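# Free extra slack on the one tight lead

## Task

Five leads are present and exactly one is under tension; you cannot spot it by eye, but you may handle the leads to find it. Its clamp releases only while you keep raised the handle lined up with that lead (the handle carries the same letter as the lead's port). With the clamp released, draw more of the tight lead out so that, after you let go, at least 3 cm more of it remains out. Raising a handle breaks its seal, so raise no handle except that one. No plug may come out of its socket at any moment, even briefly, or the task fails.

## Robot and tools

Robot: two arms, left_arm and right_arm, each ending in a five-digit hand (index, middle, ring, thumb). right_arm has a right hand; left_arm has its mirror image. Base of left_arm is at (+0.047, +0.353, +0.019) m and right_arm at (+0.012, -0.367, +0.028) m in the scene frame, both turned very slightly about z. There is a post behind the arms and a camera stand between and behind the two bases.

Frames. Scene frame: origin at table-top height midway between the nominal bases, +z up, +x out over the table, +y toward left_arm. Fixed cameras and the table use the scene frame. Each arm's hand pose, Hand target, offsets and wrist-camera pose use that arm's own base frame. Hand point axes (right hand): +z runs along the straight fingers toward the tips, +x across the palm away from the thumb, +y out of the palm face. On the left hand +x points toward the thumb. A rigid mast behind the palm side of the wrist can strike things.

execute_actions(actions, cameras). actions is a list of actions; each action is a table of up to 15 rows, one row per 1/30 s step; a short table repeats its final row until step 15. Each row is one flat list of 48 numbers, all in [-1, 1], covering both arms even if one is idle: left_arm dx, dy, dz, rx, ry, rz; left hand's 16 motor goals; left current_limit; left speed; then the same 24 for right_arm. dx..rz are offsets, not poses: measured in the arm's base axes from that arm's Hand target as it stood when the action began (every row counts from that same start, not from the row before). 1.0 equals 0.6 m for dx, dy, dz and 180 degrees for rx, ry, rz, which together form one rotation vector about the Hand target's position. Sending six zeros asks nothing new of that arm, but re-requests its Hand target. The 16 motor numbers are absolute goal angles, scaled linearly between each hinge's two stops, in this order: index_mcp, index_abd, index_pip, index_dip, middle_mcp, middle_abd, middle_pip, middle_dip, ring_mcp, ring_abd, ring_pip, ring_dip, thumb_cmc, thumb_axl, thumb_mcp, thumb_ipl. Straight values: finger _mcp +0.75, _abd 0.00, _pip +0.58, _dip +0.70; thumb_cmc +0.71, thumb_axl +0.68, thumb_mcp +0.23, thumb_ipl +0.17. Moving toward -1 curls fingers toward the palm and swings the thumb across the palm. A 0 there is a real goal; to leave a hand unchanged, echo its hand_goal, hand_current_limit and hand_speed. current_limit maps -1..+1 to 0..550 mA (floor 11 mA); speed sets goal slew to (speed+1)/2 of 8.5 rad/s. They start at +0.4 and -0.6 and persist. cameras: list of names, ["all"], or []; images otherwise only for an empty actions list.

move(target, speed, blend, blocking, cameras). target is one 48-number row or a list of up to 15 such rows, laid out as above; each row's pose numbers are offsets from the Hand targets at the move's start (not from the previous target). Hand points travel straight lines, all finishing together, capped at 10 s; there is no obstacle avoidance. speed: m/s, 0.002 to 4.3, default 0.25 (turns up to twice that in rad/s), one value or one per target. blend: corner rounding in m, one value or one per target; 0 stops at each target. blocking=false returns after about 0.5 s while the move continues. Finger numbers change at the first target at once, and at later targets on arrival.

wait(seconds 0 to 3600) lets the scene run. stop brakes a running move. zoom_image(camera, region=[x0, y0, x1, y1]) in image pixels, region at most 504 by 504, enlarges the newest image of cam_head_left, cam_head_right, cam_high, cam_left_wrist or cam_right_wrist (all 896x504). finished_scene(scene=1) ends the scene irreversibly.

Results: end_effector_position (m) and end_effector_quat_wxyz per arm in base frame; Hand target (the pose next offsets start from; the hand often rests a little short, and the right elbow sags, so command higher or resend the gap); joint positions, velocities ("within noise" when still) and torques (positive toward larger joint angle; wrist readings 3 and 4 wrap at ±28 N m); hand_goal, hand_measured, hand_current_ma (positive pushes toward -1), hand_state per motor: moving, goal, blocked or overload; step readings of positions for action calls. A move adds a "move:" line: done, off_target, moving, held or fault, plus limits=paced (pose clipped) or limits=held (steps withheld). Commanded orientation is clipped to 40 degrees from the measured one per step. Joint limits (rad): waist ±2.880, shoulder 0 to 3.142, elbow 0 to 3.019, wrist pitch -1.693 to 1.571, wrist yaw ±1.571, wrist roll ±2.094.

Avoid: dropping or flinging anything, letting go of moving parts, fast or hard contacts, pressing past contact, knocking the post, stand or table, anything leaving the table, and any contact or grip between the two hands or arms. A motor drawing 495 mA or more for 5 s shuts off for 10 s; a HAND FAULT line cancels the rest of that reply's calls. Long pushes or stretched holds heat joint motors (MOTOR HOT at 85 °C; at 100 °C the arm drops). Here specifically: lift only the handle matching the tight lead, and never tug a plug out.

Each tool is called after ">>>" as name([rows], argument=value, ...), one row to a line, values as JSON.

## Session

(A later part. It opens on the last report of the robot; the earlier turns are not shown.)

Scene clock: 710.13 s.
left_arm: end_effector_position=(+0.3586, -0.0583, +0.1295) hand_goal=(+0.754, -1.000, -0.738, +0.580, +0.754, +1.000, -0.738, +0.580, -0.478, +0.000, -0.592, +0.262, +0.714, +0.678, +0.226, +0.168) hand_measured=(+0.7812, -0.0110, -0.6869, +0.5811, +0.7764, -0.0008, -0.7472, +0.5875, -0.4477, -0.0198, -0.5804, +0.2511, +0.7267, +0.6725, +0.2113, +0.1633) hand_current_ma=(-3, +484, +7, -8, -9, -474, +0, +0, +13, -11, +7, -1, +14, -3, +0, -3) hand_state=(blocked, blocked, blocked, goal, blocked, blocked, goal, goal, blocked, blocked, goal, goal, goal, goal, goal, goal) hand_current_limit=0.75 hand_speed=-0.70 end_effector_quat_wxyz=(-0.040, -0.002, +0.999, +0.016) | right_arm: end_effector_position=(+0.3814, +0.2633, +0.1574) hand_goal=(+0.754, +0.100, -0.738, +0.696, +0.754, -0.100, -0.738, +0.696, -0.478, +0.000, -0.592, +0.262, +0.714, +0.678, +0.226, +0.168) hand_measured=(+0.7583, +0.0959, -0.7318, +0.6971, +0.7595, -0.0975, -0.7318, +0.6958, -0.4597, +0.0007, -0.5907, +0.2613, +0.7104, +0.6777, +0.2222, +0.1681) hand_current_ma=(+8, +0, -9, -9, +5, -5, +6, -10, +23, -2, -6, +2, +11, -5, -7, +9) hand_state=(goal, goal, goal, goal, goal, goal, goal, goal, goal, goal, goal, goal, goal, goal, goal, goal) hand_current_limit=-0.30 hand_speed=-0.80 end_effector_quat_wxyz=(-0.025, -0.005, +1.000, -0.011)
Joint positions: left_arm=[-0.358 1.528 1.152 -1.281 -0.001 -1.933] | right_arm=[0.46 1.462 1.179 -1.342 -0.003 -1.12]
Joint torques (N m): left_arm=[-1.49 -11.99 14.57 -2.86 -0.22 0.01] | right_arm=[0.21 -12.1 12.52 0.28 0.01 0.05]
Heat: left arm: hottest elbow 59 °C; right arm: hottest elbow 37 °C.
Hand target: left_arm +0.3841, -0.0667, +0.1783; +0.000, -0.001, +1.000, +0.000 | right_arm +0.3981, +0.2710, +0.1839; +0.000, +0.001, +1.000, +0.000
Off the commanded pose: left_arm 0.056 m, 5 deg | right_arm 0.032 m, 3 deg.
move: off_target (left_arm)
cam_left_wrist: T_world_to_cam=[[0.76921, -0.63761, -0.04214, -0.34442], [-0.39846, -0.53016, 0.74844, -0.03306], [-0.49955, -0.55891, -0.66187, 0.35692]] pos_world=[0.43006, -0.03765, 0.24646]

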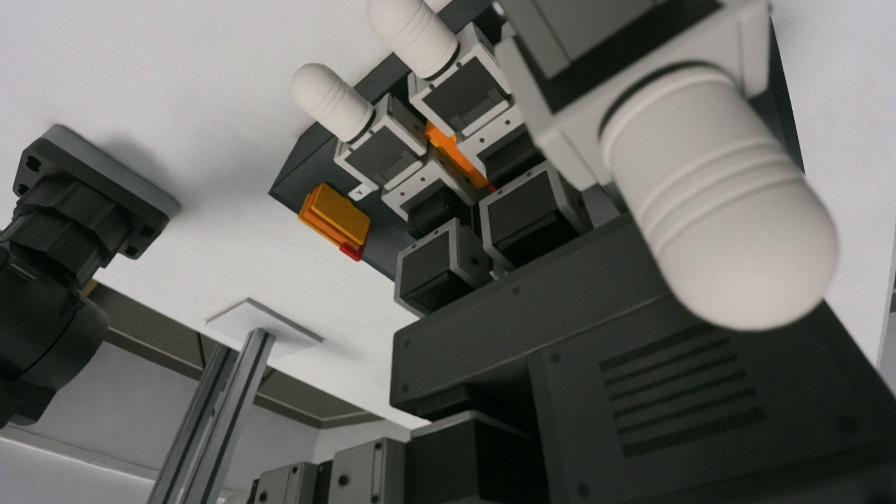

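>>> execute_actions(actions=[], cameras=["cam_high", "cam_head_right", "cam_head_left", "cam_left_wrist"])

>>> zoom_image(camera="cam_left_wrist", region=[410, 100, 510, 200])

>>> zoom_image(camera="cam_head_right", region=[220, 210, 340, 310])

>>> zoom_image(camera="cam_high", region=[350, 140, 430, 200])

Scene clock: 710.77 s.
left_arm: end_effector_position=(+0.3586, -0.0583, +0.1295) hand_goal=(+0.754, -1.000, -0.738, +0.580, +0.754, +1.000, -0.738, +0.580, -0.478, +0.000, -0.592, +0.262, +0.714, +0.678, +0.226, +0.168) hand_measured=(+0.7812, -0.0125, -0.6869, +0.5824, +0.7764, -0.0008, -0.7472, +0.5875, -0.4477, -0.0198, -0.5817, +0.2511, +0.7255, +0.6725, +0.2104, +0.1633) hand_current_ma=(+9, +504, +1, -12, -9, -470, -10, -1, +8, -5, -2, +8, +8, +0, +3, +4) hand_state=(blocked, blocked, blocked, goal, blocked, blocked, goal, goal, blocked, blocked, goal, goal, goal, goal, goal, goal) hand_current_limit=0.75 hand_speed=-0.70 end_effector_quat_wxyz=(-0.040, -0.002, +0.999, +0.016) | right_arm: end_effector_position=(+0.3814, +0.2633, +0.1574) hand_goal=(+0.754, +0.100, -0.738, +0.696, +0.754, -0.100, -0.738, +0.696, -0.478, +0.000, -0.592, +0.262, +0.714, +0.678, +0.226, +0.168) hand_measured=(+0.7583, +0.0974, -0.7305, +0.6958, +0.7595, -0.0960, -0.7331, +0.6958, -0.4597, +0.0021, -0.5907, +0.2613, +0.7104, +0.6767, +0.2222, +0.1681) hand_current_ma=(+9, -4, -5, -8, +9, -2, +1, -11, +25, -6, -2, -4, +9, -6, -7, +8) hand_state=(goal, goal, goal, goal, goal, goal, goal, goal, goal, goal, goal, goal, goal, goal, goal, goal) hand_current_limit=-0.30 hand_speed=-0.80 end_effector_quat_wxyz=(-0.025, -0.005, +1.000, -0.011)
Joint positions: left_arm=[-0.358 1.528 1.152 -1.281 -0.001 -1.933] | right_arm=[0.46 1.462 1.179 -1.342 -0.003 -1.12]
Joint velocities: within noise
Joint torques (N m): left_arm=[-0.91 -11.58 14.69 -2.76 -0.21 0.01] | right_arm=[0.21 -12.1 12.51 0.29 0.01 0.05]
Heat: left arm: hottest elbow 59 °C; right arm: hottest elbow 37 °C.
Hand target: left_arm +0.3841, -0.0667, +0.1783; +0.000, -0.001, +1.000, +0.000 | right_arm +0.3981, +0.2710, +0.1839; +0.000, +0.001, +1.000, +0.000
Off the commanded pose: left_arm 0.056 m, 5 deg | right_arm 0.032 m, 3 deg.
camera_calibration:
cam_left_wrist: T_world_to_cam=[[0.76921, -0.63761, -0.04214, -0.34442], [-0.39846, -0.53016, 0.74844, -0.03306], [-0.49955, -0.55891, -0.66187, 0.35692]] pos_world=[0.43006, -0.03765, 0.24646]
Images, in order (width x height): cam_head_left 896x504, cam_head_right 896x504, cam_high 896x504, cam_left_wrist 896x504.

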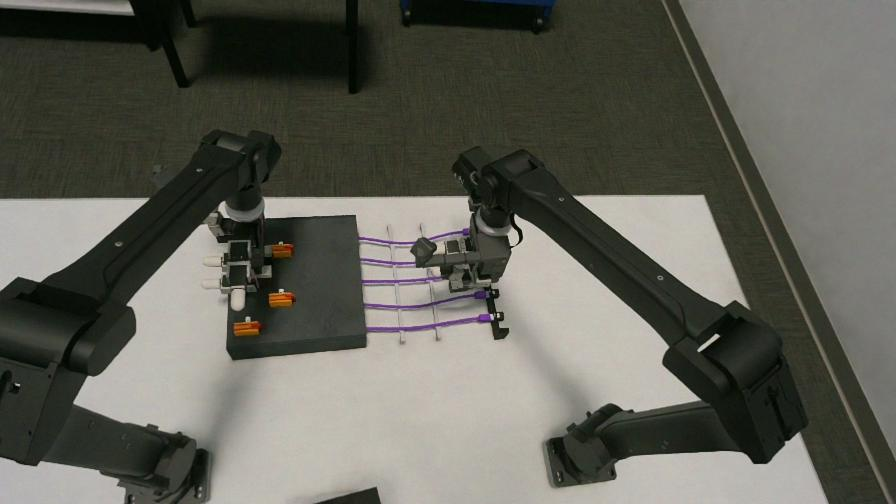

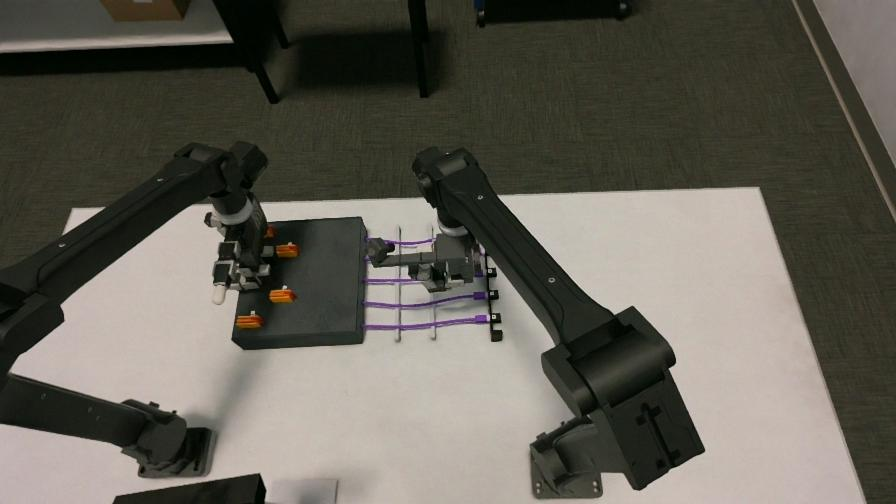

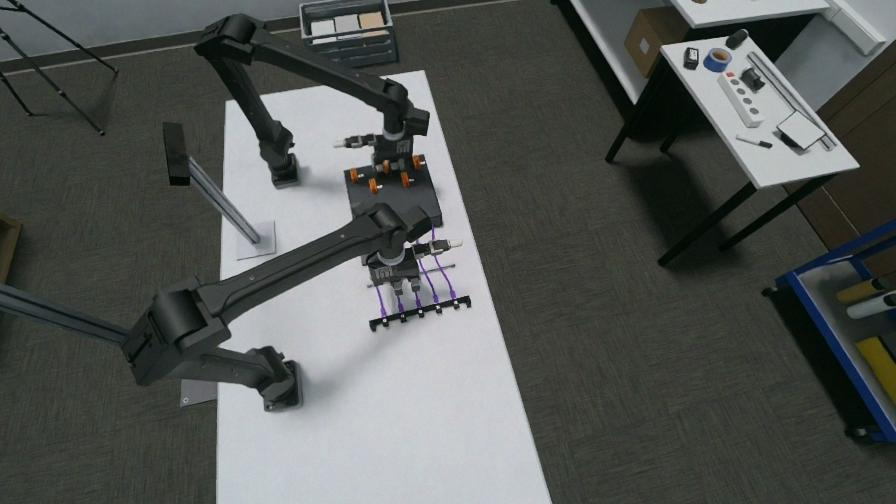

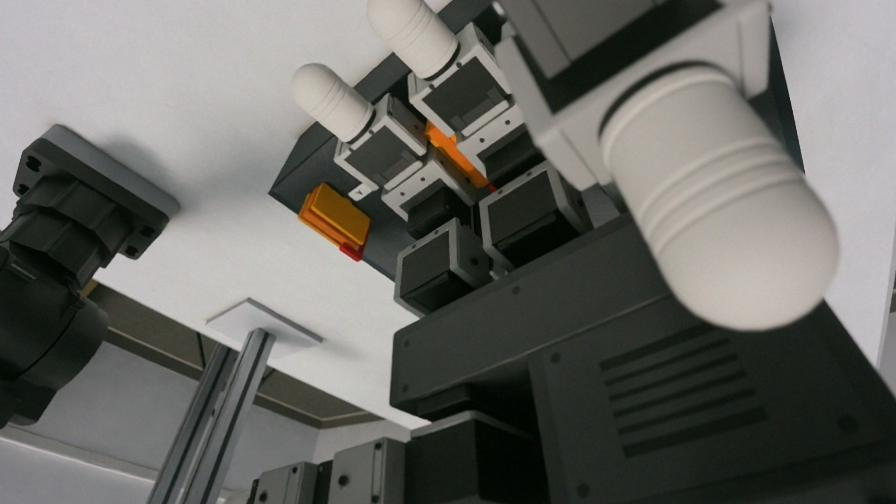

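Scaled by 5.040 from the camera's image (finer frame: 1280x720).

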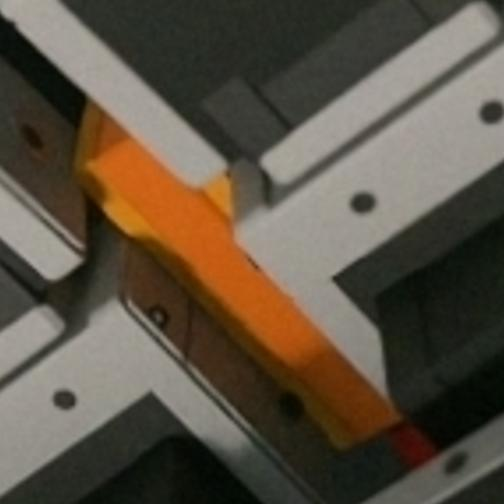

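Scaled by 4.200 from the camera's image (finer frame: 1280x720).

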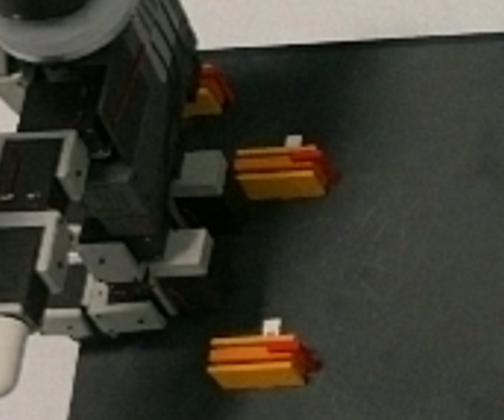

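Scaled by 6.300 from the camera's image (finer frame: 1280x720).

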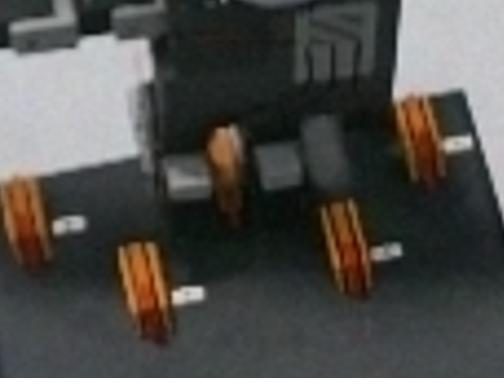

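>>> move([
  [0,0,0,0,0,0,0.754,-1,-0.738,0.58,0.754,1,-0.738,0.58,-0.479,0,-0.592,0.261,0.714,0.678,0.226,0.168,0.73,-0.7,0.0032,0.0327,0.0,0,0,0,0.2745,0.12,1,1,1,-0.12,0.153,0.116,-0.479,0,-0.592,0.261,0.714,0.678,0.226,0.168,0.3,-0.7],
], speed=[0.1])

>>> move([
  [0,0,0,0,0,0,0.754,-1,-0.738,0.58,0.754,1,-0.738,0.58,-0.479,0,-0.592,0.261,0.714,0.678,0.226,0.168,0.73,-0.7,0,0,-0.1,0,0,0,0.2745,0.12,1,1,1,-0.12,0.153,0.116,-0.479,0,-0.592,0.261,0.714,0.678,0.226,0.168,0.3,-0.7],
], speed=[0.1], cameras=["cam_right_wrist", "cam_left_wrist", "cam_head_right"])

Scene clock: 714.13 s.
left_arm: end_effector_position=(+0.3586, -0.0583, +0.1295) hand_goal=(+0.754, -1.000, -0.738, +0.580, +0.754, +1.000, -0.738, +0.580, -0.478, +0.000, -0.592, +0.262, +0.714, +0.678, +0.226, +0.168) hand_measured=(+0.7812, -0.0110, -0.6869, +0.5824, +0.7776, +0.0007, -0.7472, +0.5875, -0.4477, -0.0198, -0.5817, +0.2524, +0.7267, +0.6725, +0.2104, +0.1633) hand_current_ma=(+17, +480, -8, -7, -14, -467, -6, +14, +5, -13, +1, +0, +16, +10, -12, +2) hand_state=(blocked, blocked, blocked, goal, blocked, blocked, goal, goal, blocked, blocked, goal, goal, goal, goal, goal, goal) hand_current_limit=0.73 hand_speed=-0.70 end_effector_quat_wxyz=(-0.040, -0.002, +0.999, +0.016) | right_arm: end_effector_position=(+0.3840, +0.2793, +0.1639) hand_goal=(+0.274, +0.120, +1.000, +1.000, +1.000, -0.120, +0.154, +0.116, -0.478, +0.000, -0.592, +0.262, +0.714, +0.678, +0.226, +0.168) hand_measured=(+0.2831, +0.1135, +0.9670, +0.9965, +0.9971, -0.1151, +0.1535, +0.1174, -0.4597, +0.0021, -0.5907, +0.2626, +0.7104, +0.6777, +0.2222, +0.1672) hand_current_ma=(+11, -5, -40, -6, +7, -7, +2, -10, +23, -8, -9, -5, +10, -7, -9, +12) hand_state=(goal, goal, blocked, goal, goal, goal, goal, goal, goal, goal, goal, goal, goal, goal, goal, goal) hand_current_limit=0.30 hand_speed=-0.70 end_effector_quat_wxyz=(-0.018, -0.003, +1.000, -0.008)
Joint positions: left_arm=[-0.358 1.528 1.152 -1.281 -0.001 -1.933] | right_arm=[0.492 1.472 1.206 -1.344 -0.003 -1.085]
Joint torques (N m): left_arm=[-1.03 -10.87 14.34 -2.76 -0.24 0.06] | right_arm=[0.62 -10.93 12.75 0.31 0.01 0.09]
Heat: left arm: hottest elbow 60 °C; right arm: hottest elbow 37 °C.
Hand target: left_arm +0.3841, -0.0667, +0.1783; +0.000, -0.001, +1.000, +0.000 | right_arm +0.3999, +0.2905, +0.1837; +0.000, +0.000, +1.000, +0.000
Off the commanded pose: left_arm 0.056 m, 5 deg | right_arm 0.028 m, 2 deg.
move: off_target (right_arm)

Scene clock: 715.27 s.
left_arm: end_effector_position=(+0.3586, -0.0583, +0.1295) hand_goal=(+0.754, -1.000, -0.738, +0.580, +0.754, +1.000, -0.738, +0.580, -0.478, +0.000, -0.592, +0.262, +0.714, +0.678, +0.226, +0.168) hand_measured=(+0.7824, -0.0125, -0.6869, +0.5811, +0.7764, -0.0008, -0.7485, +0.5875, -0.4477, -0.0198, -0.5817, +0.2511, +0.7267, +0.6725, +0.2104, +0.1624) hand_current_ma=(+16, +483, -4, -6, -7, -469, -2, +4, +3, +2, -11, -3, +14, +9, -14, -2) hand_state=(blocked, blocked, blocked, goal, blocked, blocked, goal, goal, blocked, blocked, goal, goal, goal, goal, goal, goal) hand_current_limit=0.73 hand_speed=-0.70 end_effector_quat_wxyz=(-0.040, -0.002, +0.999, +0.016) | right_arm: end_effector_position=(+0.4006, +0.2882, +0.1270) hand_goal=(+0.274, +0.120, +1.000, +1.000, +1.000, -0.120, +0.154, +0.116, -0.478, +0.000, -0.592, +0.262, +0.714, +0.678, +0.226, +0.168) hand_measured=(+0.2843, +0.1135, +0.9683, +0.9965, +0.9971, -0.1151, +0.1548, +0.1186, -0.4597, +0.0021, -0.5894, +0.2613, +0.7104, +0.6767, +0.2232, +0.1672) hand_current_ma=(+17, -5, -42, -7, +7, -2, +6, -10, +23, -4, -6, +0, +9, -9, -9, +9) hand_state=(goal, goal, blocked, goal, goal, goal, goal, goal, goal, goal, goal, goal, goal, goal, goal, goal) hand_current_limit=0.30 hand_speed=-0.70 end_effector_quat_wxyz=(-0.002, -0.003, +1.000, +0.001)
Joint positions: left_arm=[-0.358 1.528 1.152 -1.281 -0.001 -1.933] | right_arm=[0.492 1.528 1.161 -1.205 -0.003 -1.085]
Joint velocities: left_arm=[within noise] | right_arm=[-0.015 -0.005 0.012 0.046 0.066 0.037]
Joint torques (N m): left_arm=[-0.5 -11.52 14.56 -2.91 -0.18 0.02] | right_arm=[0.67 -12.16 7.79 1.07 0.03 0.1]
Heat: left arm: hottest elbow 60 °C; right arm: hottest elbow 37 °C.
Hand target: left_arm +0.3841, -0.0667, +0.1783; +0.000, -0.001, +1.000, +0.000 | right_arm +0.4001, +0.2906, +0.1239; +0.000, +0.000, +1.000, +0.000
Off the commanded pose: left_arm 0.056 m, 5 deg | right_arm 0.004 m, 0 deg.
move: done
cam_left_wrist: T_world_to_cam=[[0.76921, -0.63761, -0.04214, -0.34442], [-0.39846, -0.53016, 0.74844, -0.03306], [-0.49955, -0.55891, -0.66187, 0.35692]] pos_world=[0.43006, -0.03765, 0.24646]
cam_right_wrist: T_world_to_cam=[[0.79715, 0.60342, 0.02093, -0.46477], [0.38587, -0.5358, 0.75101, -0.14981], [0.46439, -0.59059, -0.65996, 0.19214]] pos_world=[0.33907, 0.31366, 0.24904]
Images, in order (width x height): cam_head_right 896x504, cam_left_wrist 896x504, cam_right_wrist 896x504.

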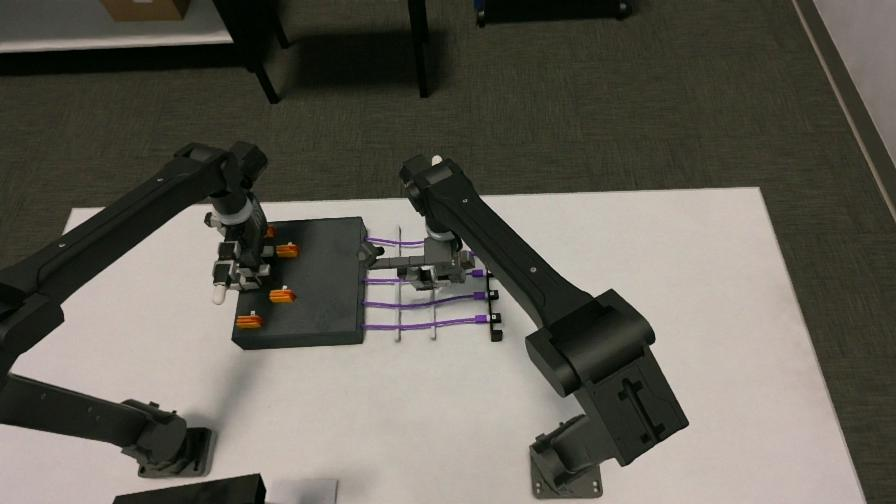

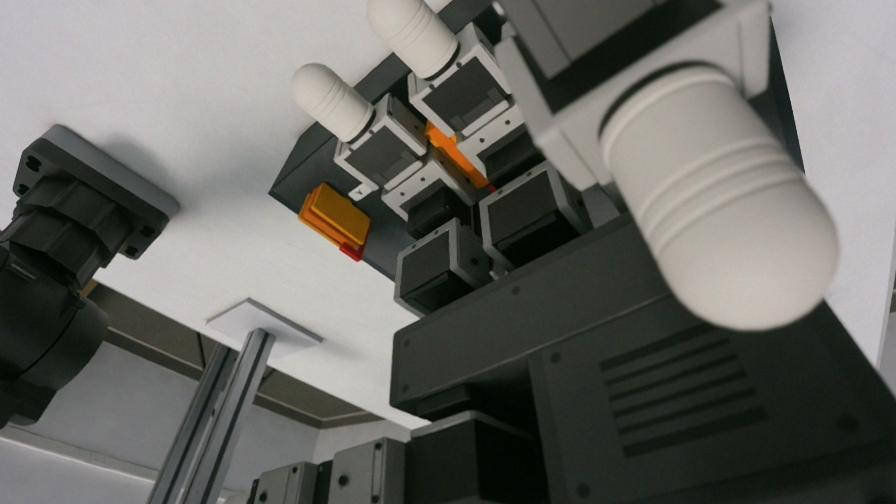

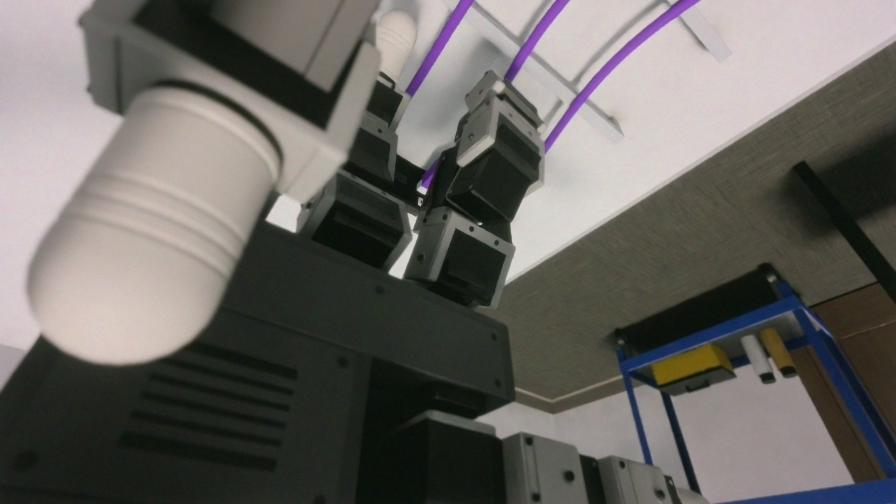

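>>> move([
  [0,0,0,0,0,0,0.754,-1,-0.738,0.58,0.754,1,-0.738,0.58,-0.479,0,-0.592,0.261,0.714,0.678,0.226,0.168,0.73,-0.7,-0.003,0,-0.0545,0,0,0,0.2745,0.12,1,1,1,-0.12,0.153,0.116,-0.479,0,-0.592,0.261,0.714,0.678,0.226,0.168,0.3,-0.7],
], speed=[0.05], cameras=["cam_right_wrist"])

>>> zoom_image(camera="cam_right_wrist", region=[360, 0, 600, 180])

Scene clock: 716.77 s.
left_arm: end_effector_position=(+0.3586, -0.0583, +0.1295) hand_goal=(+0.754, -1.000, -0.738, +0.580, +0.754, +1.000, -0.738, +0.580, -0.478, +0.000, -0.592, +0.262, +0.714, +0.678, +0.226, +0.168) hand_measured=(+0.7812, -0.0125, -0.6869, +0.5824, +0.7764, -0.0008, -0.7472, +0.5875, -0.4477, -0.0198, -0.5817, +0.2511, +0.7267, +0.6725, +0.2104, +0.1633) hand_current_ma=(+14, +482, -3, -6, -4, -462, -10, +15, +10, -5, +1, -7, +15, +6, -4, +2) hand_state=(blocked, blocked, blocked, goal, blocked, blocked, goal, goal, blocked, blocked, goal, goal, goal, goal, goal, goal) hand_current_limit=0.73 hand_speed=-0.70 end_effector_quat_wxyz=(-0.040, -0.002, +0.999, +0.016) | right_arm: end_effector_position=(+0.4004, +0.2880, +0.0970) hand_goal=(+0.274, +0.120, +1.000, +1.000, +1.000, -0.120, +0.154, +0.116, -0.478, +0.000, -0.592, +0.262, +0.714, +0.678, +0.226, +0.168) hand_measured=(+0.2843, +0.1150, +0.9670, +1.0000, +0.9971, -0.1151, +0.1548, +0.1186, -0.4597, +0.0021, -0.5894, +0.2626, +0.7104, +0.6777, +0.2232, +0.1681) hand_current_ma=(+9, -4, -41, -8, +4, +2, +2, -11, +20, -3, -4, -3, +9, -8, -8, +11) hand_state=(goal, goal, blocked, goal, goal, goal, goal, goal, goal, goal, goal, goal, goal, goal, goal, goal) hand_current_limit=0.30 hand_speed=-0.70 end_effector_quat_wxyz=(+0.001, -0.002, +1.000, +0.002)
Joint positions: left_arm=[-0.358 1.528 1.152 -1.281 -0.001 -1.933] | right_arm=[0.492 1.556 1.106 -1.117 -0.003 -1.083]
Joint torques (N m): left_arm=[-1.08 -11.28 14.45 -2.71 -0.22 -0.01] | right_arm=[0.85 -12.16 7.35 1.1 0.04 0.09]
Heat: left arm: hottest elbow 60 °C; right arm: hottest elbow 37 °C.
Hand target: left_arm +0.3841, -0.0667, +0.1783; +0.000, -0.001, +1.000, +0.000 | right_arm +0.3982, +0.2906, +0.0911; +0.000, +0.000, +1.000, +0.000
Off the commanded pose: left_arm 0.056 m, 5 deg | right_arm 0.007 m, 0 deg.
move: done
cam_right_wrist: T_world_to_cam=[[0.79816, 0.60186, 0.02652, -0.46434], [0.38109, -0.53851, 0.75152, -0.12461], [0.46659, -0.58973, -0.65918, 0.17109]] pos_world=[0.33828, 0.31326, 0.21874]

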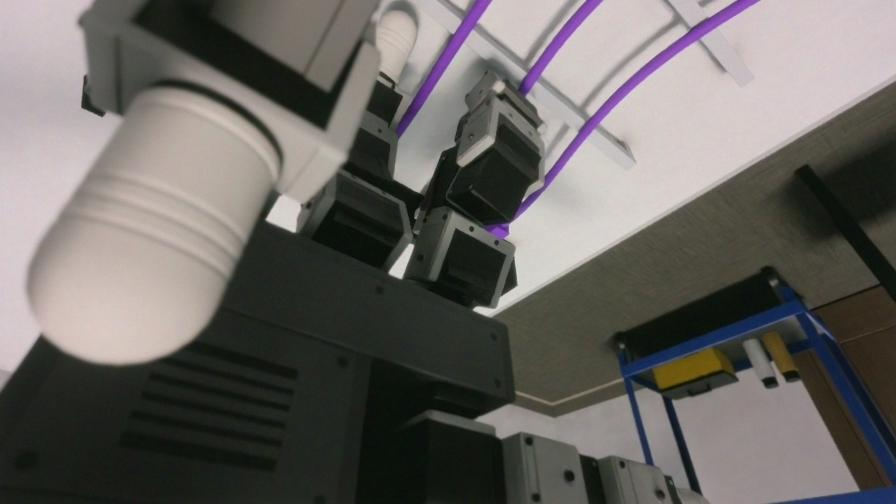

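Scaled by 2.100 from the camera's image (finer frame: 1280x720).

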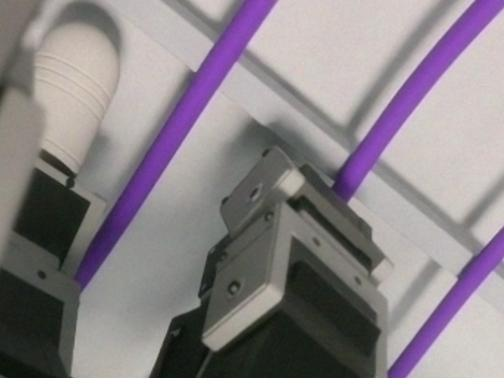

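>>> execute_actions([
  [[0,0,0,0,0,0,0.754,-1,-0.738,0.58,0.754,1,-0.738,0.58,-0.479,0,-0.592,0.261,0.714,0.678,0.226,0.168,0.73,-0.7,0,0,0,0,0,0,0.2745,-0.3,1,1,1,0.3,0.153,0.116,-0.479,0,-0.592,0.261,0.714,0.678,0.226,0.168,0.3,-0.7]],
  [[0,0,0,0,0,0,0.754,-1,-0.738,0.58,0.754,1,-0.738,0.58,-0.479,0,-0.592,0.261,0.714,0.678,0.226,0.168,0.73,-0.7,0,0,0,0,0,0,0.2745,-0.3,1,1,1,0.3,0.153,0.116,-0.479,0,-0.592,0.261,0.714,0.678,0.226,0.168,0.3,-0.7]],
  [[0,0,0,0,0,0,0.754,-1,-0.738,0.58,0.754,1,-0.738,0.58,-0.479,0,-0.592,0.261,0.714,0.678,0.226,0.168,0.73,-0.7,0,0,0,0,0,0,0.2745,-0.8,1,1,1,0.8,0.153,0.116,-0.479,0,-0.592,0.261,0.714,0.678,0.226,0.168,0.7,-0.7]],
  [[0,0,0,0,0,0,0.754,-1,-0.738,0.58,0.754,1,-0.738,0.58,-0.479,0,-0.592,0.261,0.714,0.678,0.226,0.168,0.73,-0.7,0,0,0,0,0,0,0.2745,-0.8,1,1,1,0.8,0.153,0.116,-0.479,0,-0.592,0.261,0.714,0.678,0.226,0.168,0.7,-0.7]],
], cameras=["cam_right_wrist"])

>>> zoom_image(camera="cam_right_wrist", region=[360, 0, 600, 180])

Scene clock: 719.73 s.
left_arm: end_effector_position=(+0.3586, -0.0583, +0.1295) hand_goal=(+0.754, -1.000, -0.738, +0.580, +0.754, +1.000, -0.738, +0.580, -0.478, +0.000, -0.592, +0.262, +0.714, +0.678, +0.226, +0.168) hand_measured=(+0.7824, -0.0125, -0.6882, +0.5811, +0.7764, -0.0008, -0.7472, +0.5875, -0.4477, -0.0198, -0.5817, +0.2511, +0.7255, +0.6725, +0.2104, +0.1624) hand_current_ma=(+10, +486, -1, -6, -4, -465, -9, +2, +0, -15, -2, -2, +14, +14, +10, +11) hand_state=(blocked, blocked, blocked, goal, blocked, blocked, goal, goal, blocked, blocked, goal, goal, goal, goal, goal, goal) hand_current_limit=0.73 hand_speed=-0.70 end_effector_quat_wxyz=(-0.040, -0.002, +0.999, +0.016) | right_arm: end_effector_position=(+0.4006, +0.2879, +0.0970) hand_goal=(+0.274, -0.800, +1.000, +1.000, +1.000, +0.800, +0.154, +0.116, -0.478, +0.000, -0.592, +0.262, +0.714, +0.678, +0.226, +0.168) hand_measured=(+0.2771, -0.1151, +0.9683, +1.0000, +0.9995, +0.2131, +0.1458, +0.1097, -0.4597, +0.0007, -0.5907, +0.2613, +0.7104, +0.6767, +0.2232, +0.1672) hand_current_ma=(+8, +466, -44, -4, +5, -472, -6, -14, +19, -8, -4, +3, +12, -8, -5, +13) hand_state=(goal, blocked, blocked, goal, goal, blocked, goal, goal, goal, goal, goal, goal, goal, goal, goal, goal) hand_current_limit=0.70 hand_speed=-0.70 end_effector_quat_wxyz=(+0.001, -0.002, +1.000, +0.002)
Joint positions: left_arm=[-0.358 1.528 1.152 -1.281 -0.001 -1.933] | right_arm=[0.492 1.556 1.106 -1.117 -0.002 -1.082]
Joint torques (N m): left_arm=[-0.97 -11.28 14.54 -2.82 -0.2 0.04] | right_arm=[0.79 -11.87 7.34 1.09 0.02 0.09]
Heat: left arm: hottest elbow 61 °C; right arm: hottest elbow 37 °C.
Hand target: left_arm +0.3841, -0.0667, +0.1783; +0.000, -0.001, +1.000, +0.000 | right_arm +0.3982, +0.2906, +0.0911; +0.000, +0.000, +1.000, +0.000
Off the commanded pose: left_arm 0.056 m, 5 deg | right_arm 0.007 m, 0 deg.
Step readings (end_effector_position of left_arm | right_arm):
0: (+0.3586, -0.0583, +0.1295) | (+0.4004, +0.2880, +0.0970)
1: (+0.3586, -0.0583, +0.1295) | (+0.4004, +0.2880, +0.0970)
2: (+0.3586, -0.0583, +0.1295) | (+0.4005, +0.2880, +0.0970)
4: (+0.3586, -0.0583, +0.1295) | (+0.4005, +0.2880, +0.0970)
8: (+0.3586, -0.0583, +0.1295) | (+0.4005, +0.2880, +0.0970)
15: (+0.3586, -0.0583, +0.1295) | (+0.4006, +0.2879, +0.0970)
16: (+0.3586, -0.0583, +0.1295) | (+0.4006, +0.2879, +0.0970)
17: (+0.3586, -0.0583, +0.1295) | (+0.4006, +0.2879, +0.0970)
19: (+0.3586, -0.0583, +0.1295) | (+0.4006, +0.2879, +0.0970)
23: (+0.3586, -0.0583, +0.1295) | (+0.4006, +0.2879, +0.0970)
30: (+0.3586, -0.0583, +0.1295) | (+0.4006, +0.2879, +0.0970)
31: (+0.3586, -0.0583, +0.1295) | (+0.4006, +0.2879, +0.0970)
32: (+0.3586, -0.0583, +0.1295) | (+0.4006, +0.2879, +0.0970)
34: (+0.3586, -0.0583, +0.1295) | (+0.4006, +0.2879, +0.0970)
38: (+0.3586, -0.0583, +0.1295) | (+0.4006, +0.2879, +0.0970)
45: (+0.3586, -0.0583, +0.1295) | (+0.4006, +0.2879, +0.0970)
46: (+0.3586, -0.0583, +0.1295) | (+0.4006, +0.2879, +0.0970)
47: (+0.3586, -0.0583, +0.1295) | (+0.4006, +0.2879, +0.0970)
49: (+0.3586, -0.0583, +0.1295) | (+0.4006, +0.2879, +0.0970)
53: (+0.3586, -0.0583, +0.1295) | (+0.4006, +0.2879, +0.0970)
60: (+0.3586, -0.0583, +0.1295) | (+0.4006, +0.2879, +0.0970)
cam_right_wrist: T_world_to_cam=[[0.7986, 0.60127, 0.02688, -0.46454], [0.3803, -0.53872, 0.75177, -0.12441], [0.46649, -0.59013, -0.65888, 0.17109]] pos_world=[0.33848, 0.31326, 0.21874]

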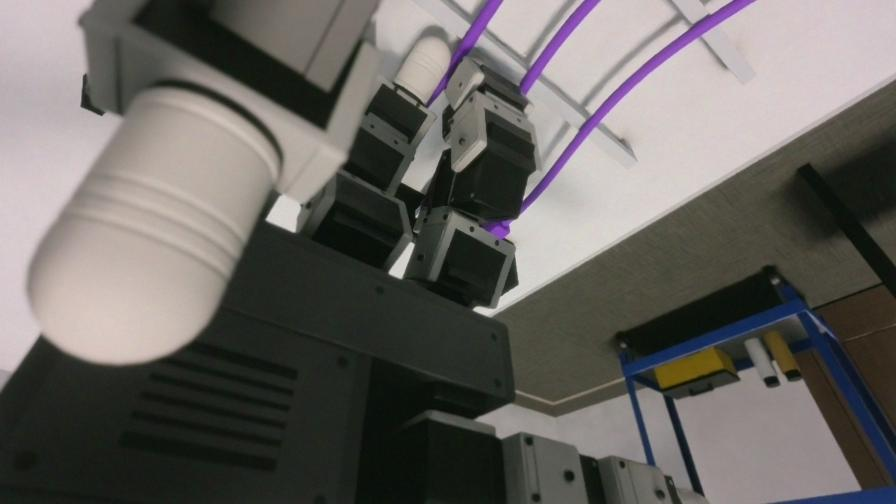

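Scaled by 2.100 from the camera's image (finer frame: 1280x720).

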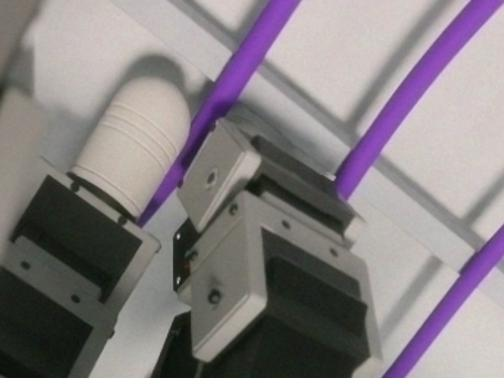

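>>> move([
  [0,0,0,0,0,0,0.754,-1,-0.738,0.58,0.754,1,-0.738,0.58,-0.479,0,-0.592,0.261,0.714,0.678,0.226,0.168,0.73,-0.7,0,-0.025,0,0,0,0,0.2745,-0.8,1,1,1,0.8,0.153,0.116,-0.479,0,-0.592,0.261,0.714,0.678,0.226,0.168,0.7,-0.7],
], speed=[0.04], cameras=["cam_right_wrist"])

>>> zoom_image(camera="cam_right_wrist", region=[360, 0, 600, 180])

Scene clock: 720.83 s.
left_arm: end_effector_position=(+0.3586, -0.0583, +0.1295) hand_goal=(+0.754, -1.000, -0.738, +0.580, +0.754, +1.000, -0.738, +0.580, -0.478, +0.000, -0.592, +0.262, +0.714, +0.678, +0.226, +0.168) hand_measured=(+0.7812, -0.0125, -0.6869, +0.5824, +0.7764, -0.0008, -0.7472, +0.5875, -0.4477, -0.0198, -0.5817, +0.2511, +0.7267, +0.6725, +0.2104, +0.1633) hand_current_ma=(+2, +487, +7, +0, +1, -472, +5, +10, +4, -6, +1, -4, +19, +11, -10, -2) hand_state=(blocked, blocked, blocked, goal, blocked, blocked, goal, goal, blocked, blocked, goal, goal, goal, goal, goal, goal) hand_current_limit=0.73 hand_speed=-0.70 end_effector_quat_wxyz=(-0.040, -0.002, +0.999, +0.016) | right_arm: end_effector_position=(+0.3993, +0.2839, +0.0929) hand_goal=(+0.274, -0.800, +1.000, +1.000, +1.000, +0.800, +0.154, +0.116, -0.478, +0.000, -0.592, +0.262, +0.714, +0.678, +0.226, +0.168) hand_measured=(+0.2614, -0.1165, +0.9683, +1.0000, +0.9935, +0.2190, +0.1343, +0.1059, -0.4585, +0.0007, -0.5894, +0.2613, +0.7104, +0.6767, +0.2222, +0.1672) hand_current_ma=(+1, +464, -40, -7, +3, -474, -14, -16, +22, -4, -6, +0, +10, -5, -10, +8) hand_state=(goal, blocked, blocked, goal, goal, blocked, goal, goal, goal, goal, goal, goal, goal, goal, goal, goal) hand_current_limit=0.70 hand_speed=-0.70 end_effector_quat_wxyz=(-0.001, +0.000, +1.000, +0.001)
Joint positions: left_arm=[-0.358 1.528 1.152 -1.281 -0.001 -1.933] | right_arm=[0.486 1.555 1.094 -1.11 -0.003 -1.085]
Joint torques (N m): left_arm=[-1.32 -10.58 14.5 -2.84 -0.22 0.02] | right_arm=[-1.03 -13.1 6.71 0.95 0.03 -0.2]
Heat: left arm: hottest elbow 61 °C; right arm: hottest elbow 37 °C.
Hand target: left_arm +0.3841, -0.0667, +0.1783; +0.000, -0.001, +1.000, +0.000 | right_arm +0.3982, +0.2756, +0.0910; +0.000, +0.001, +1.000, +0.000
Off the commanded pose: left_arm 0.056 m, 5 deg | right_arm 0.009 m, 0 deg.
move: done
cam_right_wrist: T_world_to_cam=[[0.80122, 0.59796, 0.02245, -0.46061], [0.38117, -0.53894, 0.75116, -0.12324], [0.46126, -0.59329, -0.65973, 0.16965]] pos_world=[0.33777, 0.30966, 0.21484]

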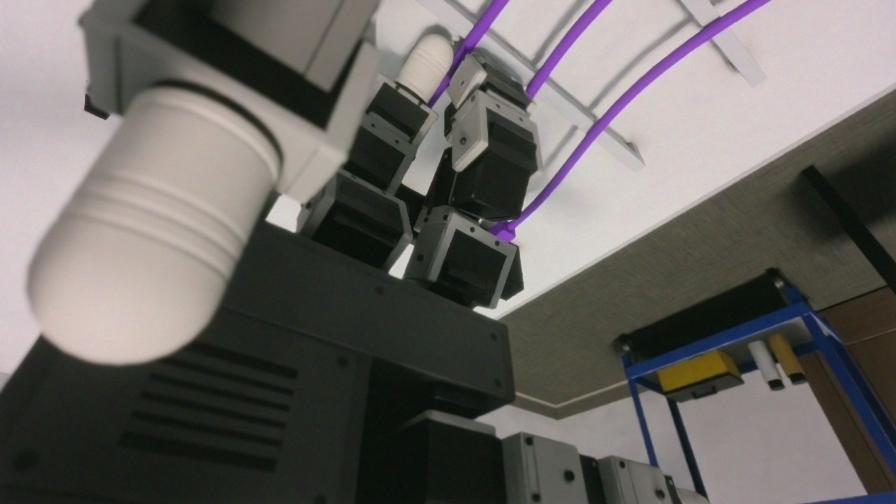

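Scaled by 2.100 from the camera's image (finer frame: 1280x720).

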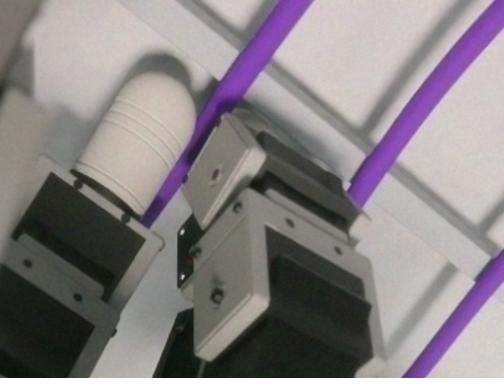

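>>> move([
  [0,0,0,0,0,0,0.754,-1,-0.738,0.58,0.754,1,-0.738,0.58,-0.479,0,-0.592,0.261,0.714,0.678,0.226,0.168,0.73,-0.7,0,-0.025,0.005,0,0,0,0.2745,-0.8,1,1,1,0.8,0.153,0.116,-0.479,0,-0.592,0.261,0.714,0.678,0.226,0.168,0.7,-0.7],
], speed=[0.04], cameras=["cam_right_wrist"])

>>> zoom_image(camera="cam_right_wrist", region=[360, 0, 600, 180])

Scene clock: 722.10 s.
left_arm: end_effector_position=(+0.3586, -0.0583, +0.1295) hand_goal=(+0.754, -1.000, -0.738, +0.580, +0.754, +1.000, -0.738, +0.580, -0.478, +0.000, -0.592, +0.262, +0.714, +0.678, +0.226, +0.168) hand_measured=(+0.7812, -0.0125, -0.6869, +0.5824, +0.7764, -0.0008, -0.7472, +0.5875, -0.4477, -0.0198, -0.5817, +0.2511, +0.7267, +0.6725, +0.2104, +0.1633) hand_current_ma=(+7, +479, +3, -12, -14, -459, -13, +3, -3, -7, -2, +5, +0, +6, -1, +7) hand_state=(blocked, blocked, blocked, goal, blocked, blocked, goal, goal, blocked, blocked, goal, goal, goal, goal, goal, goal) hand_current_limit=0.73 hand_speed=-0.70 end_effector_quat_wxyz=(-0.040, -0.002, +0.999, +0.016) | right_arm: end_effector_position=(+0.3958, +0.2773, +0.0948) hand_goal=(+0.274, -0.800, +1.000, +1.000, +1.000, +0.800, +0.154, +0.116, -0.478, +0.000, -0.592, +0.262, +0.714, +0.678, +0.226, +0.168) hand_measured=(+0.2385, -0.1151, +0.9658, +0.9914, +0.9693, +0.2204, +0.1279, +0.1046, -0.4597, +0.0021, -0.5894, +0.2626, +0.7104, +0.6767, +0.2222, +0.1681) hand_current_ma=(-34, +462, -42, -8, -29, -468, -19, -15, +23, -6, -10, +1, +10, -6, -8, +10) hand_state=(blocked, blocked, blocked, goal, blocked, blocked, blocked, goal, goal, goal, goal, goal, goal, goal, goal, goal) hand_current_limit=0.70 hand_speed=-0.70 end_effector_quat_wxyz=(-0.003, -0.009, +1.000, +0.008)
Joint positions: left_arm=[-0.358 1.528 1.152 -1.281 -0.001 -1.933] | right_arm=[0.468 1.541 1.08 -1.108 -0.017 -1.122]
Joint torques (N m): left_arm=[-0.62 -11.05 14.48 -2.74 -0.24 0.02] | right_arm=[-1.96 -13.33 6.72 0.68 0.51 -0.11]
Heat: left arm: hottest elbow 62 °C; right arm: hottest elbow 36 °C.
Hand target: left_arm +0.3841, -0.0667, +0.1783; +0.000, -0.001, +1.000, +0.000 | right_arm +0.3983, +0.2605, +0.0942; +0.000, +0.001, +1.000, +0.001
Off the commanded pose: left_arm 0.056 m, 5 deg | right_arm 0.017 m, 1 deg.
move: off_target (right_arm)
cam_right_wrist: T_world_to_cam=[[0.79001, 0.61248, 0.02736, -0.45394], [0.39425, -0.54168, 0.7424, -0.13048], [0.46953, -0.57572, -0.6694, 0.16141]] pos_world=[0.33427, 0.30028, 0.21734]

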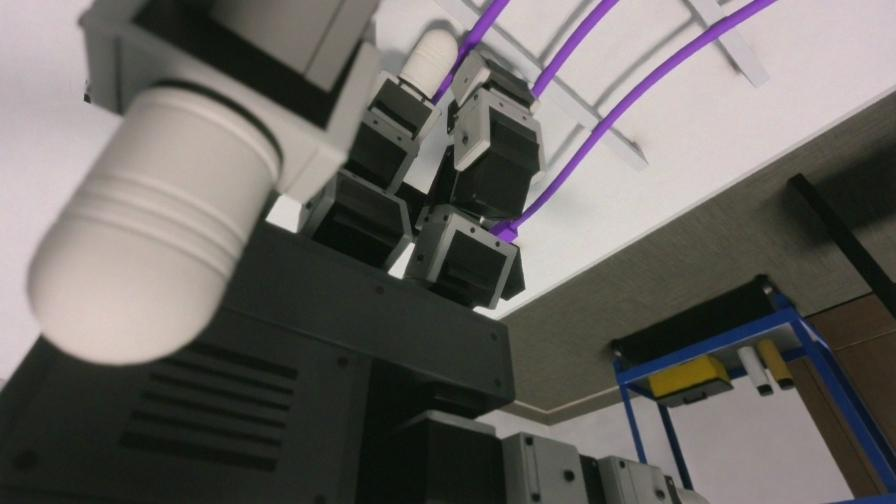

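Scaled by 2.100 from the camera's image (finer frame: 1280x720).

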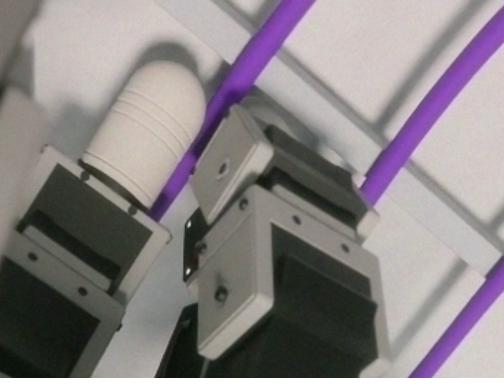

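>>> move([
  [0,0,0,0,0,0,0.754,-1,-0.738,0.58,0.754,1,-0.738,0.58,-0.479,0,-0.592,0.261,0.714,0.678,0.226,0.168,0.73,-0.7,0,-0.025,0.005,0,0,0,0.2745,-0.8,1,1,1,0.8,0.153,0.116,-0.479,0,-0.592,0.261,0.714,0.678,0.226,0.168,0.7,-0.7],
], speed=[0.04], cameras=["cam_right_wrist"])

>>> zoom_image(camera="cam_right_wrist", region=[360, 0, 600, 180])

Scene clock: 723.80 s.
left_arm: end_effector_position=(+0.3586, -0.0583, +0.1295) hand_goal=(+0.754, -1.000, -0.738, +0.580, +0.754, +1.000, -0.738, +0.580, -0.478, +0.000, -0.592, +0.262, +0.714, +0.678, +0.226, +0.168) hand_measured=(+0.7812, -0.0125, -0.6856, +0.5811, +0.7764, -0.0008, -0.7472, +0.5875, -0.4477, -0.0213, -0.5804, +0.2524, +0.7267, +0.6725, +0.2104, +0.1633) hand_current_ma=(+4, +483, -3, +7, -6, -465, -7, +3, +4, -14, +0, -2, +15, +25, +1, +8) hand_state=(blocked, blocked, blocked, goal, blocked, blocked, goal, goal, blocked, blocked, goal, goal, goal, goal, goal, goal) hand_current_limit=0.73 hand_speed=-0.70 end_effector_quat_wxyz=(-0.040, -0.002, +0.999, +0.016) | right_arm: end_effector_position=(+0.3948, +0.2705, +0.1014) hand_goal=(+0.274, -0.800, +1.000, +1.000, +1.000, +0.800, +0.154, +0.116, -0.478, +0.000, -0.592, +0.262, +0.714, +0.678, +0.226, +0.168) hand_measured=(+0.2132, -0.1151, +0.9632, +0.9914, +0.9464, +0.2234, +0.1202, +0.1033, -0.4597, +0.0007, -0.5907, +0.2613, +0.7104, +0.6777, +0.2222, +0.1672) hand_current_ma=(-89, +463, -49, -13, -74, -470, -34, -17, +21, -3, -8, +1, +11, -6, -12, +14) hand_state=(blocked, blocked, blocked, goal, blocked, blocked, blocked, goal, goal, goal, goal, goal, goal, goal, goal, goal) hand_current_limit=0.70 hand_speed=-0.70 end_effector_quat_wxyz=(+0.000, -0.017, +1.000, +0.016)
Joint positions: left_arm=[-0.358 1.528 1.152 -1.281 -0.001 -1.933] | right_arm=[0.447 1.521 1.071 -1.108 -0.03 -1.158]
Joint torques (N m): left_arm=[-1.14 -11.05 14.43 -2.78 -0.2 0.04] | right_arm=[-2.78 -12.98 6.48 0.44 0.95 -0.13]
Heat: left arm: hottest elbow 62 °C; right arm: hottest elbow 36 °C.
Hand target: left_arm +0.3841, -0.0667, +0.1783; +0.000, -0.001, +1.000, +0.000 | right_arm +0.3983, +0.2456, +0.0972; +0.000, +0.001, +1.000, +0.001
Off the commanded pose: left_arm 0.056 m, 5 deg | right_arm 0.026 m, 3 deg.
move: off_target (right_arm)
cam_right_wrist: T_world_to_cam=[[0.78009, 0.62424, 0.04221, -0.45008], [0.39887, -0.54817, 0.73513, -0.13803], [0.48203, -0.55663, -0.67661, 0.15308]] pos_world=[0.33237, 0.2905, 0.22404]

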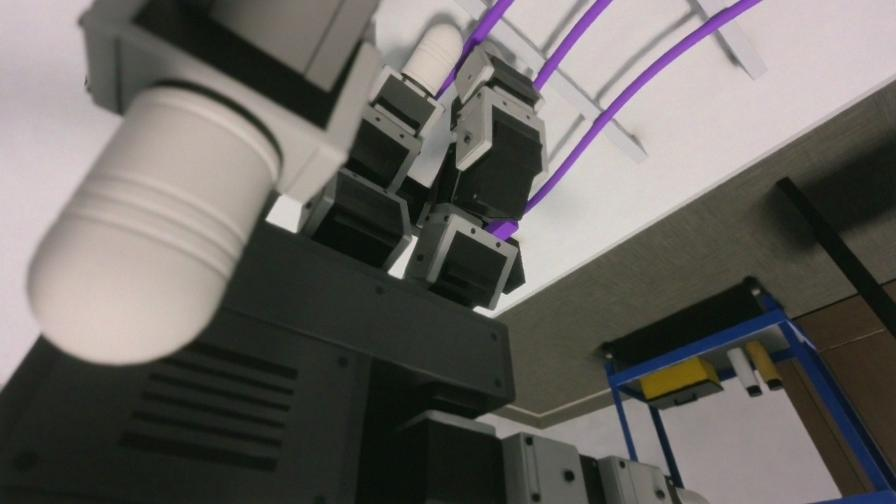

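Scaled by 2.100 from the camera's image (finer frame: 1280x720).

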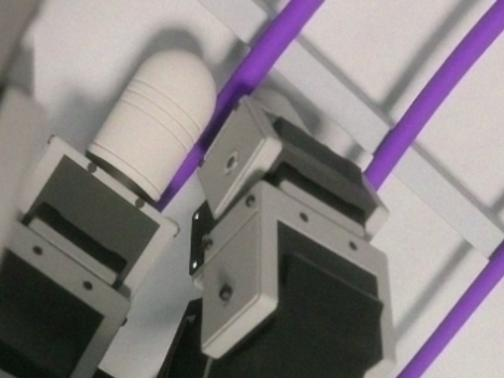

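>>> move([
  [0,0,0,0,0,0,0.754,-1,-0.738,0.58,0.754,1,-0.738,0.58,-0.479,0,-0.592,0.261,0.714,0.678,0.226,0.168,0.73,-0.7,0,0.05,-0.008,0,0,0,0.2745,-0.8,1,1,1,0.8,0.153,0.116,-0.479,0,-0.592,0.261,0.714,0.678,0.226,0.168,0.7,-0.7],
], speed=[0.05])

>>> move([
  [0.006,-0.003,0.015,0,0,0,0.754,-1,-0.738,0.58,0.754,1,-0.738,0.58,-0.479,0,-0.592,0.261,0.714,0.678,0.226,0.168,0.75,-0.7,0,0,0,0,0,0,0.2745,-0.8,1,1,1,0.8,0.153,0.116,-0.479,0,-0.592,0.261,0.714,0.678,0.226,0.168,0.7,-0.7],
], speed=[0.03], cameras=["cam_left_wrist"])

>>> zoom_image(camera="cam_left_wrist", region=[410, 100, 510, 200])

Scene clock: 725.60 s.
left_arm: end_effector_position=(+0.3586, -0.0583, +0.1295) hand_goal=(+0.754, -1.000, -0.738, +0.580, +0.754, +1.000, -0.738, +0.580, -0.478, +0.000, -0.592, +0.262, +0.714, +0.678, +0.226, +0.168) hand_measured=(+0.7824, -0.0125, -0.6869, +0.5824, +0.7764, -0.0008, -0.7485, +0.5875, -0.4477, -0.0198, -0.5817, +0.2511, +0.7267, +0.6725, +0.2113, +0.1633) hand_current_ma=(+13, +481, -1, -6, -15, -466, -3, +11, +9, +6, +3, +0, +8, +5, +5, -3) hand_state=(blocked, blocked, blocked, goal, blocked, blocked, goal, goal, blocked, blocked, goal, goal, goal, goal, goal, goal) hand_current_limit=0.73 hand_speed=-0.70 end_effector_quat_wxyz=(-0.040, -0.002, +0.999, +0.016) | right_arm: end_effector_position=(+0.3933, +0.2758, +0.0935) hand_goal=(+0.274, -0.800, +1.000, +1.000, +1.000, +0.800, +0.154, +0.116, -0.478, +0.000, -0.592, +0.262, +0.714, +0.678, +0.226, +0.168) hand_measured=(+0.2216, -0.1151, +0.9632, +0.9952, +0.9585, +0.2248, +0.1202, +0.1033, -0.4597, +0.0007, -0.5894, +0.2613, +0.7117, +0.6777, +0.2232, +0.1681) hand_current_ma=(-65, +464, -50, -9, -50, -472, -30, -17, +22, -7, -4, +0, +6, -4, -7, +8) hand_state=(blocked, blocked, blocked, goal, blocked, blocked, blocked, goal, goal, goal, goal, goal, goal, goal, goal, goal) hand_current_limit=0.70 hand_speed=-0.70 end_effector_quat_wxyz=(-0.004, -0.008, +1.000, +0.007)
Joint positions: left_arm=[-0.358 1.528 1.152 -1.281 -0.001 -1.933] | right_arm=[0.468 1.536 1.071 -1.106 -0.015 -1.119]
Joint torques (N m): left_arm=[-1.32 -11.28 14.48 -2.8 -0.23 0.03] | right_arm=[0.38 -11.52 8.51 0.7 0.44 0.12]
Heat: left arm: hottest elbow 62 °C; right arm: hottest elbow 36 °C.
Hand target: left_arm +0.3841, -0.0667, +0.1783; +0.000, -0.001, +1.000, +0.000 | right_arm +0.3983, +0.2756, +0.0923; +0.000, +0.001, +1.000, +0.000
Off the commanded pose: left_arm 0.056 m, 5 deg | right_arm 0.005 m, 1 deg.
move: done

Scene clock: 726.27 s.
left_arm: end_effector_position=(+0.3593, -0.0585, +0.1302) hand_goal=(+0.754, -1.000, -0.738, +0.580, +0.754, +1.000, -0.738, +0.580, -0.478, +0.000, -0.592, +0.262, +0.714, +0.678, +0.226, +0.168) hand_measured=(+0.7836, -0.0110, -0.6792, +0.5811, +0.7788, -0.0023, -0.7447, +0.5875, -0.4477, -0.0198, -0.5804, +0.2511, +0.7267, +0.6725, +0.2104, +0.1633) hand_current_ma=(+1, +485, +8, +3, -6, -470, +2, +4, +6, -1, -7, +1, +9, +11, -1, +15) hand_state=(blocked, blocked, blocked, goal, blocked, blocked, goal, goal, blocked, blocked, goal, goal, goal, goal, goal, goal) hand_current_limit=0.75 hand_speed=-0.70 end_effector_quat_wxyz=(-0.048, -0.002, +0.999, +0.019) | right_arm: end_effector_position=(+0.3934, +0.2758, +0.0935) hand_goal=(+0.274, -0.800, +1.000, +1.000, +1.000, +0.800, +0.154, +0.116, -0.478, +0.000, -0.592, +0.262, +0.714, +0.678, +0.226, +0.168) hand_measured=(+0.2228, -0.1165, +0.9645, +0.9965, +0.9585, +0.2248, +0.1202, +0.1033, -0.4597, +0.0007, -0.5907, +0.2626, +0.7104, +0.6767, +0.2222, +0.1681) hand_current_ma=(-69, +465, -48, -9, -45, -469, -34, -15, +19, -4, -2, -1, +12, -9, -8, +10) hand_state=(blocked, blocked, blocked, goal, blocked, blocked, blocked, goal, goal, goal, goal, goal, goal, goal, goal, goal) hand_current_limit=0.70 hand_speed=-0.70 end_effector_quat_wxyz=(-0.004, -0.008, +1.000, +0.007)
Joint positions: left_arm=[-0.358 1.54 1.164 -1.298 -0.001 -1.933] | right_arm=[0.468 1.536 1.071 -1.106 -0.015 -1.119]
Joint torques (N m): left_arm=[-1.14 -11.46 15.42 -3.06 -0.24 0] | right_arm=[0.38 -11.34 8.54 0.72 0.44 0.14]
Heat: left arm: hottest elbow 62 °C; right arm: hottest elbow 36 °C.
Hand target: left_arm +0.3876, -0.0685, +0.1872; +0.000, -0.001, +1.000, +0.000 | right_arm +0.3983, +0.2756, +0.0923; +0.000, +0.001, +1.000, +0.000
Off the commanded pose: left_arm 0.065 m, 6 deg | right_arm 0.005 m, 1 deg.
move: off_target (left_arm)
cam_left_wrist: T_world_to_cam=[[0.76846, -0.63729, -0.05766, -0.34277], [-0.38689, -0.5345, 0.75141, -0.03822], [-0.50969, -0.55512, -0.65731, 0.36087]] pos_world=[0.43255, -0.03855, 0.24616]

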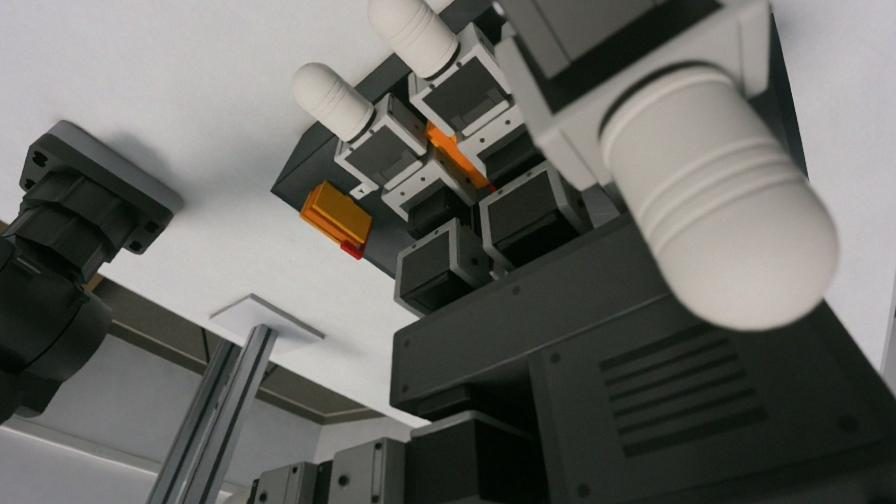

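Scaled by 5.040 from the camera's image (finer frame: 1280x720).

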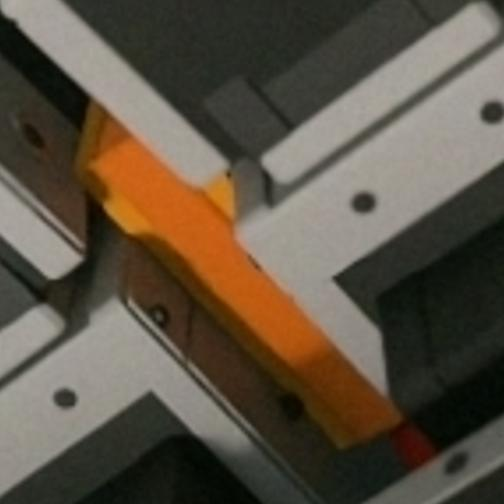

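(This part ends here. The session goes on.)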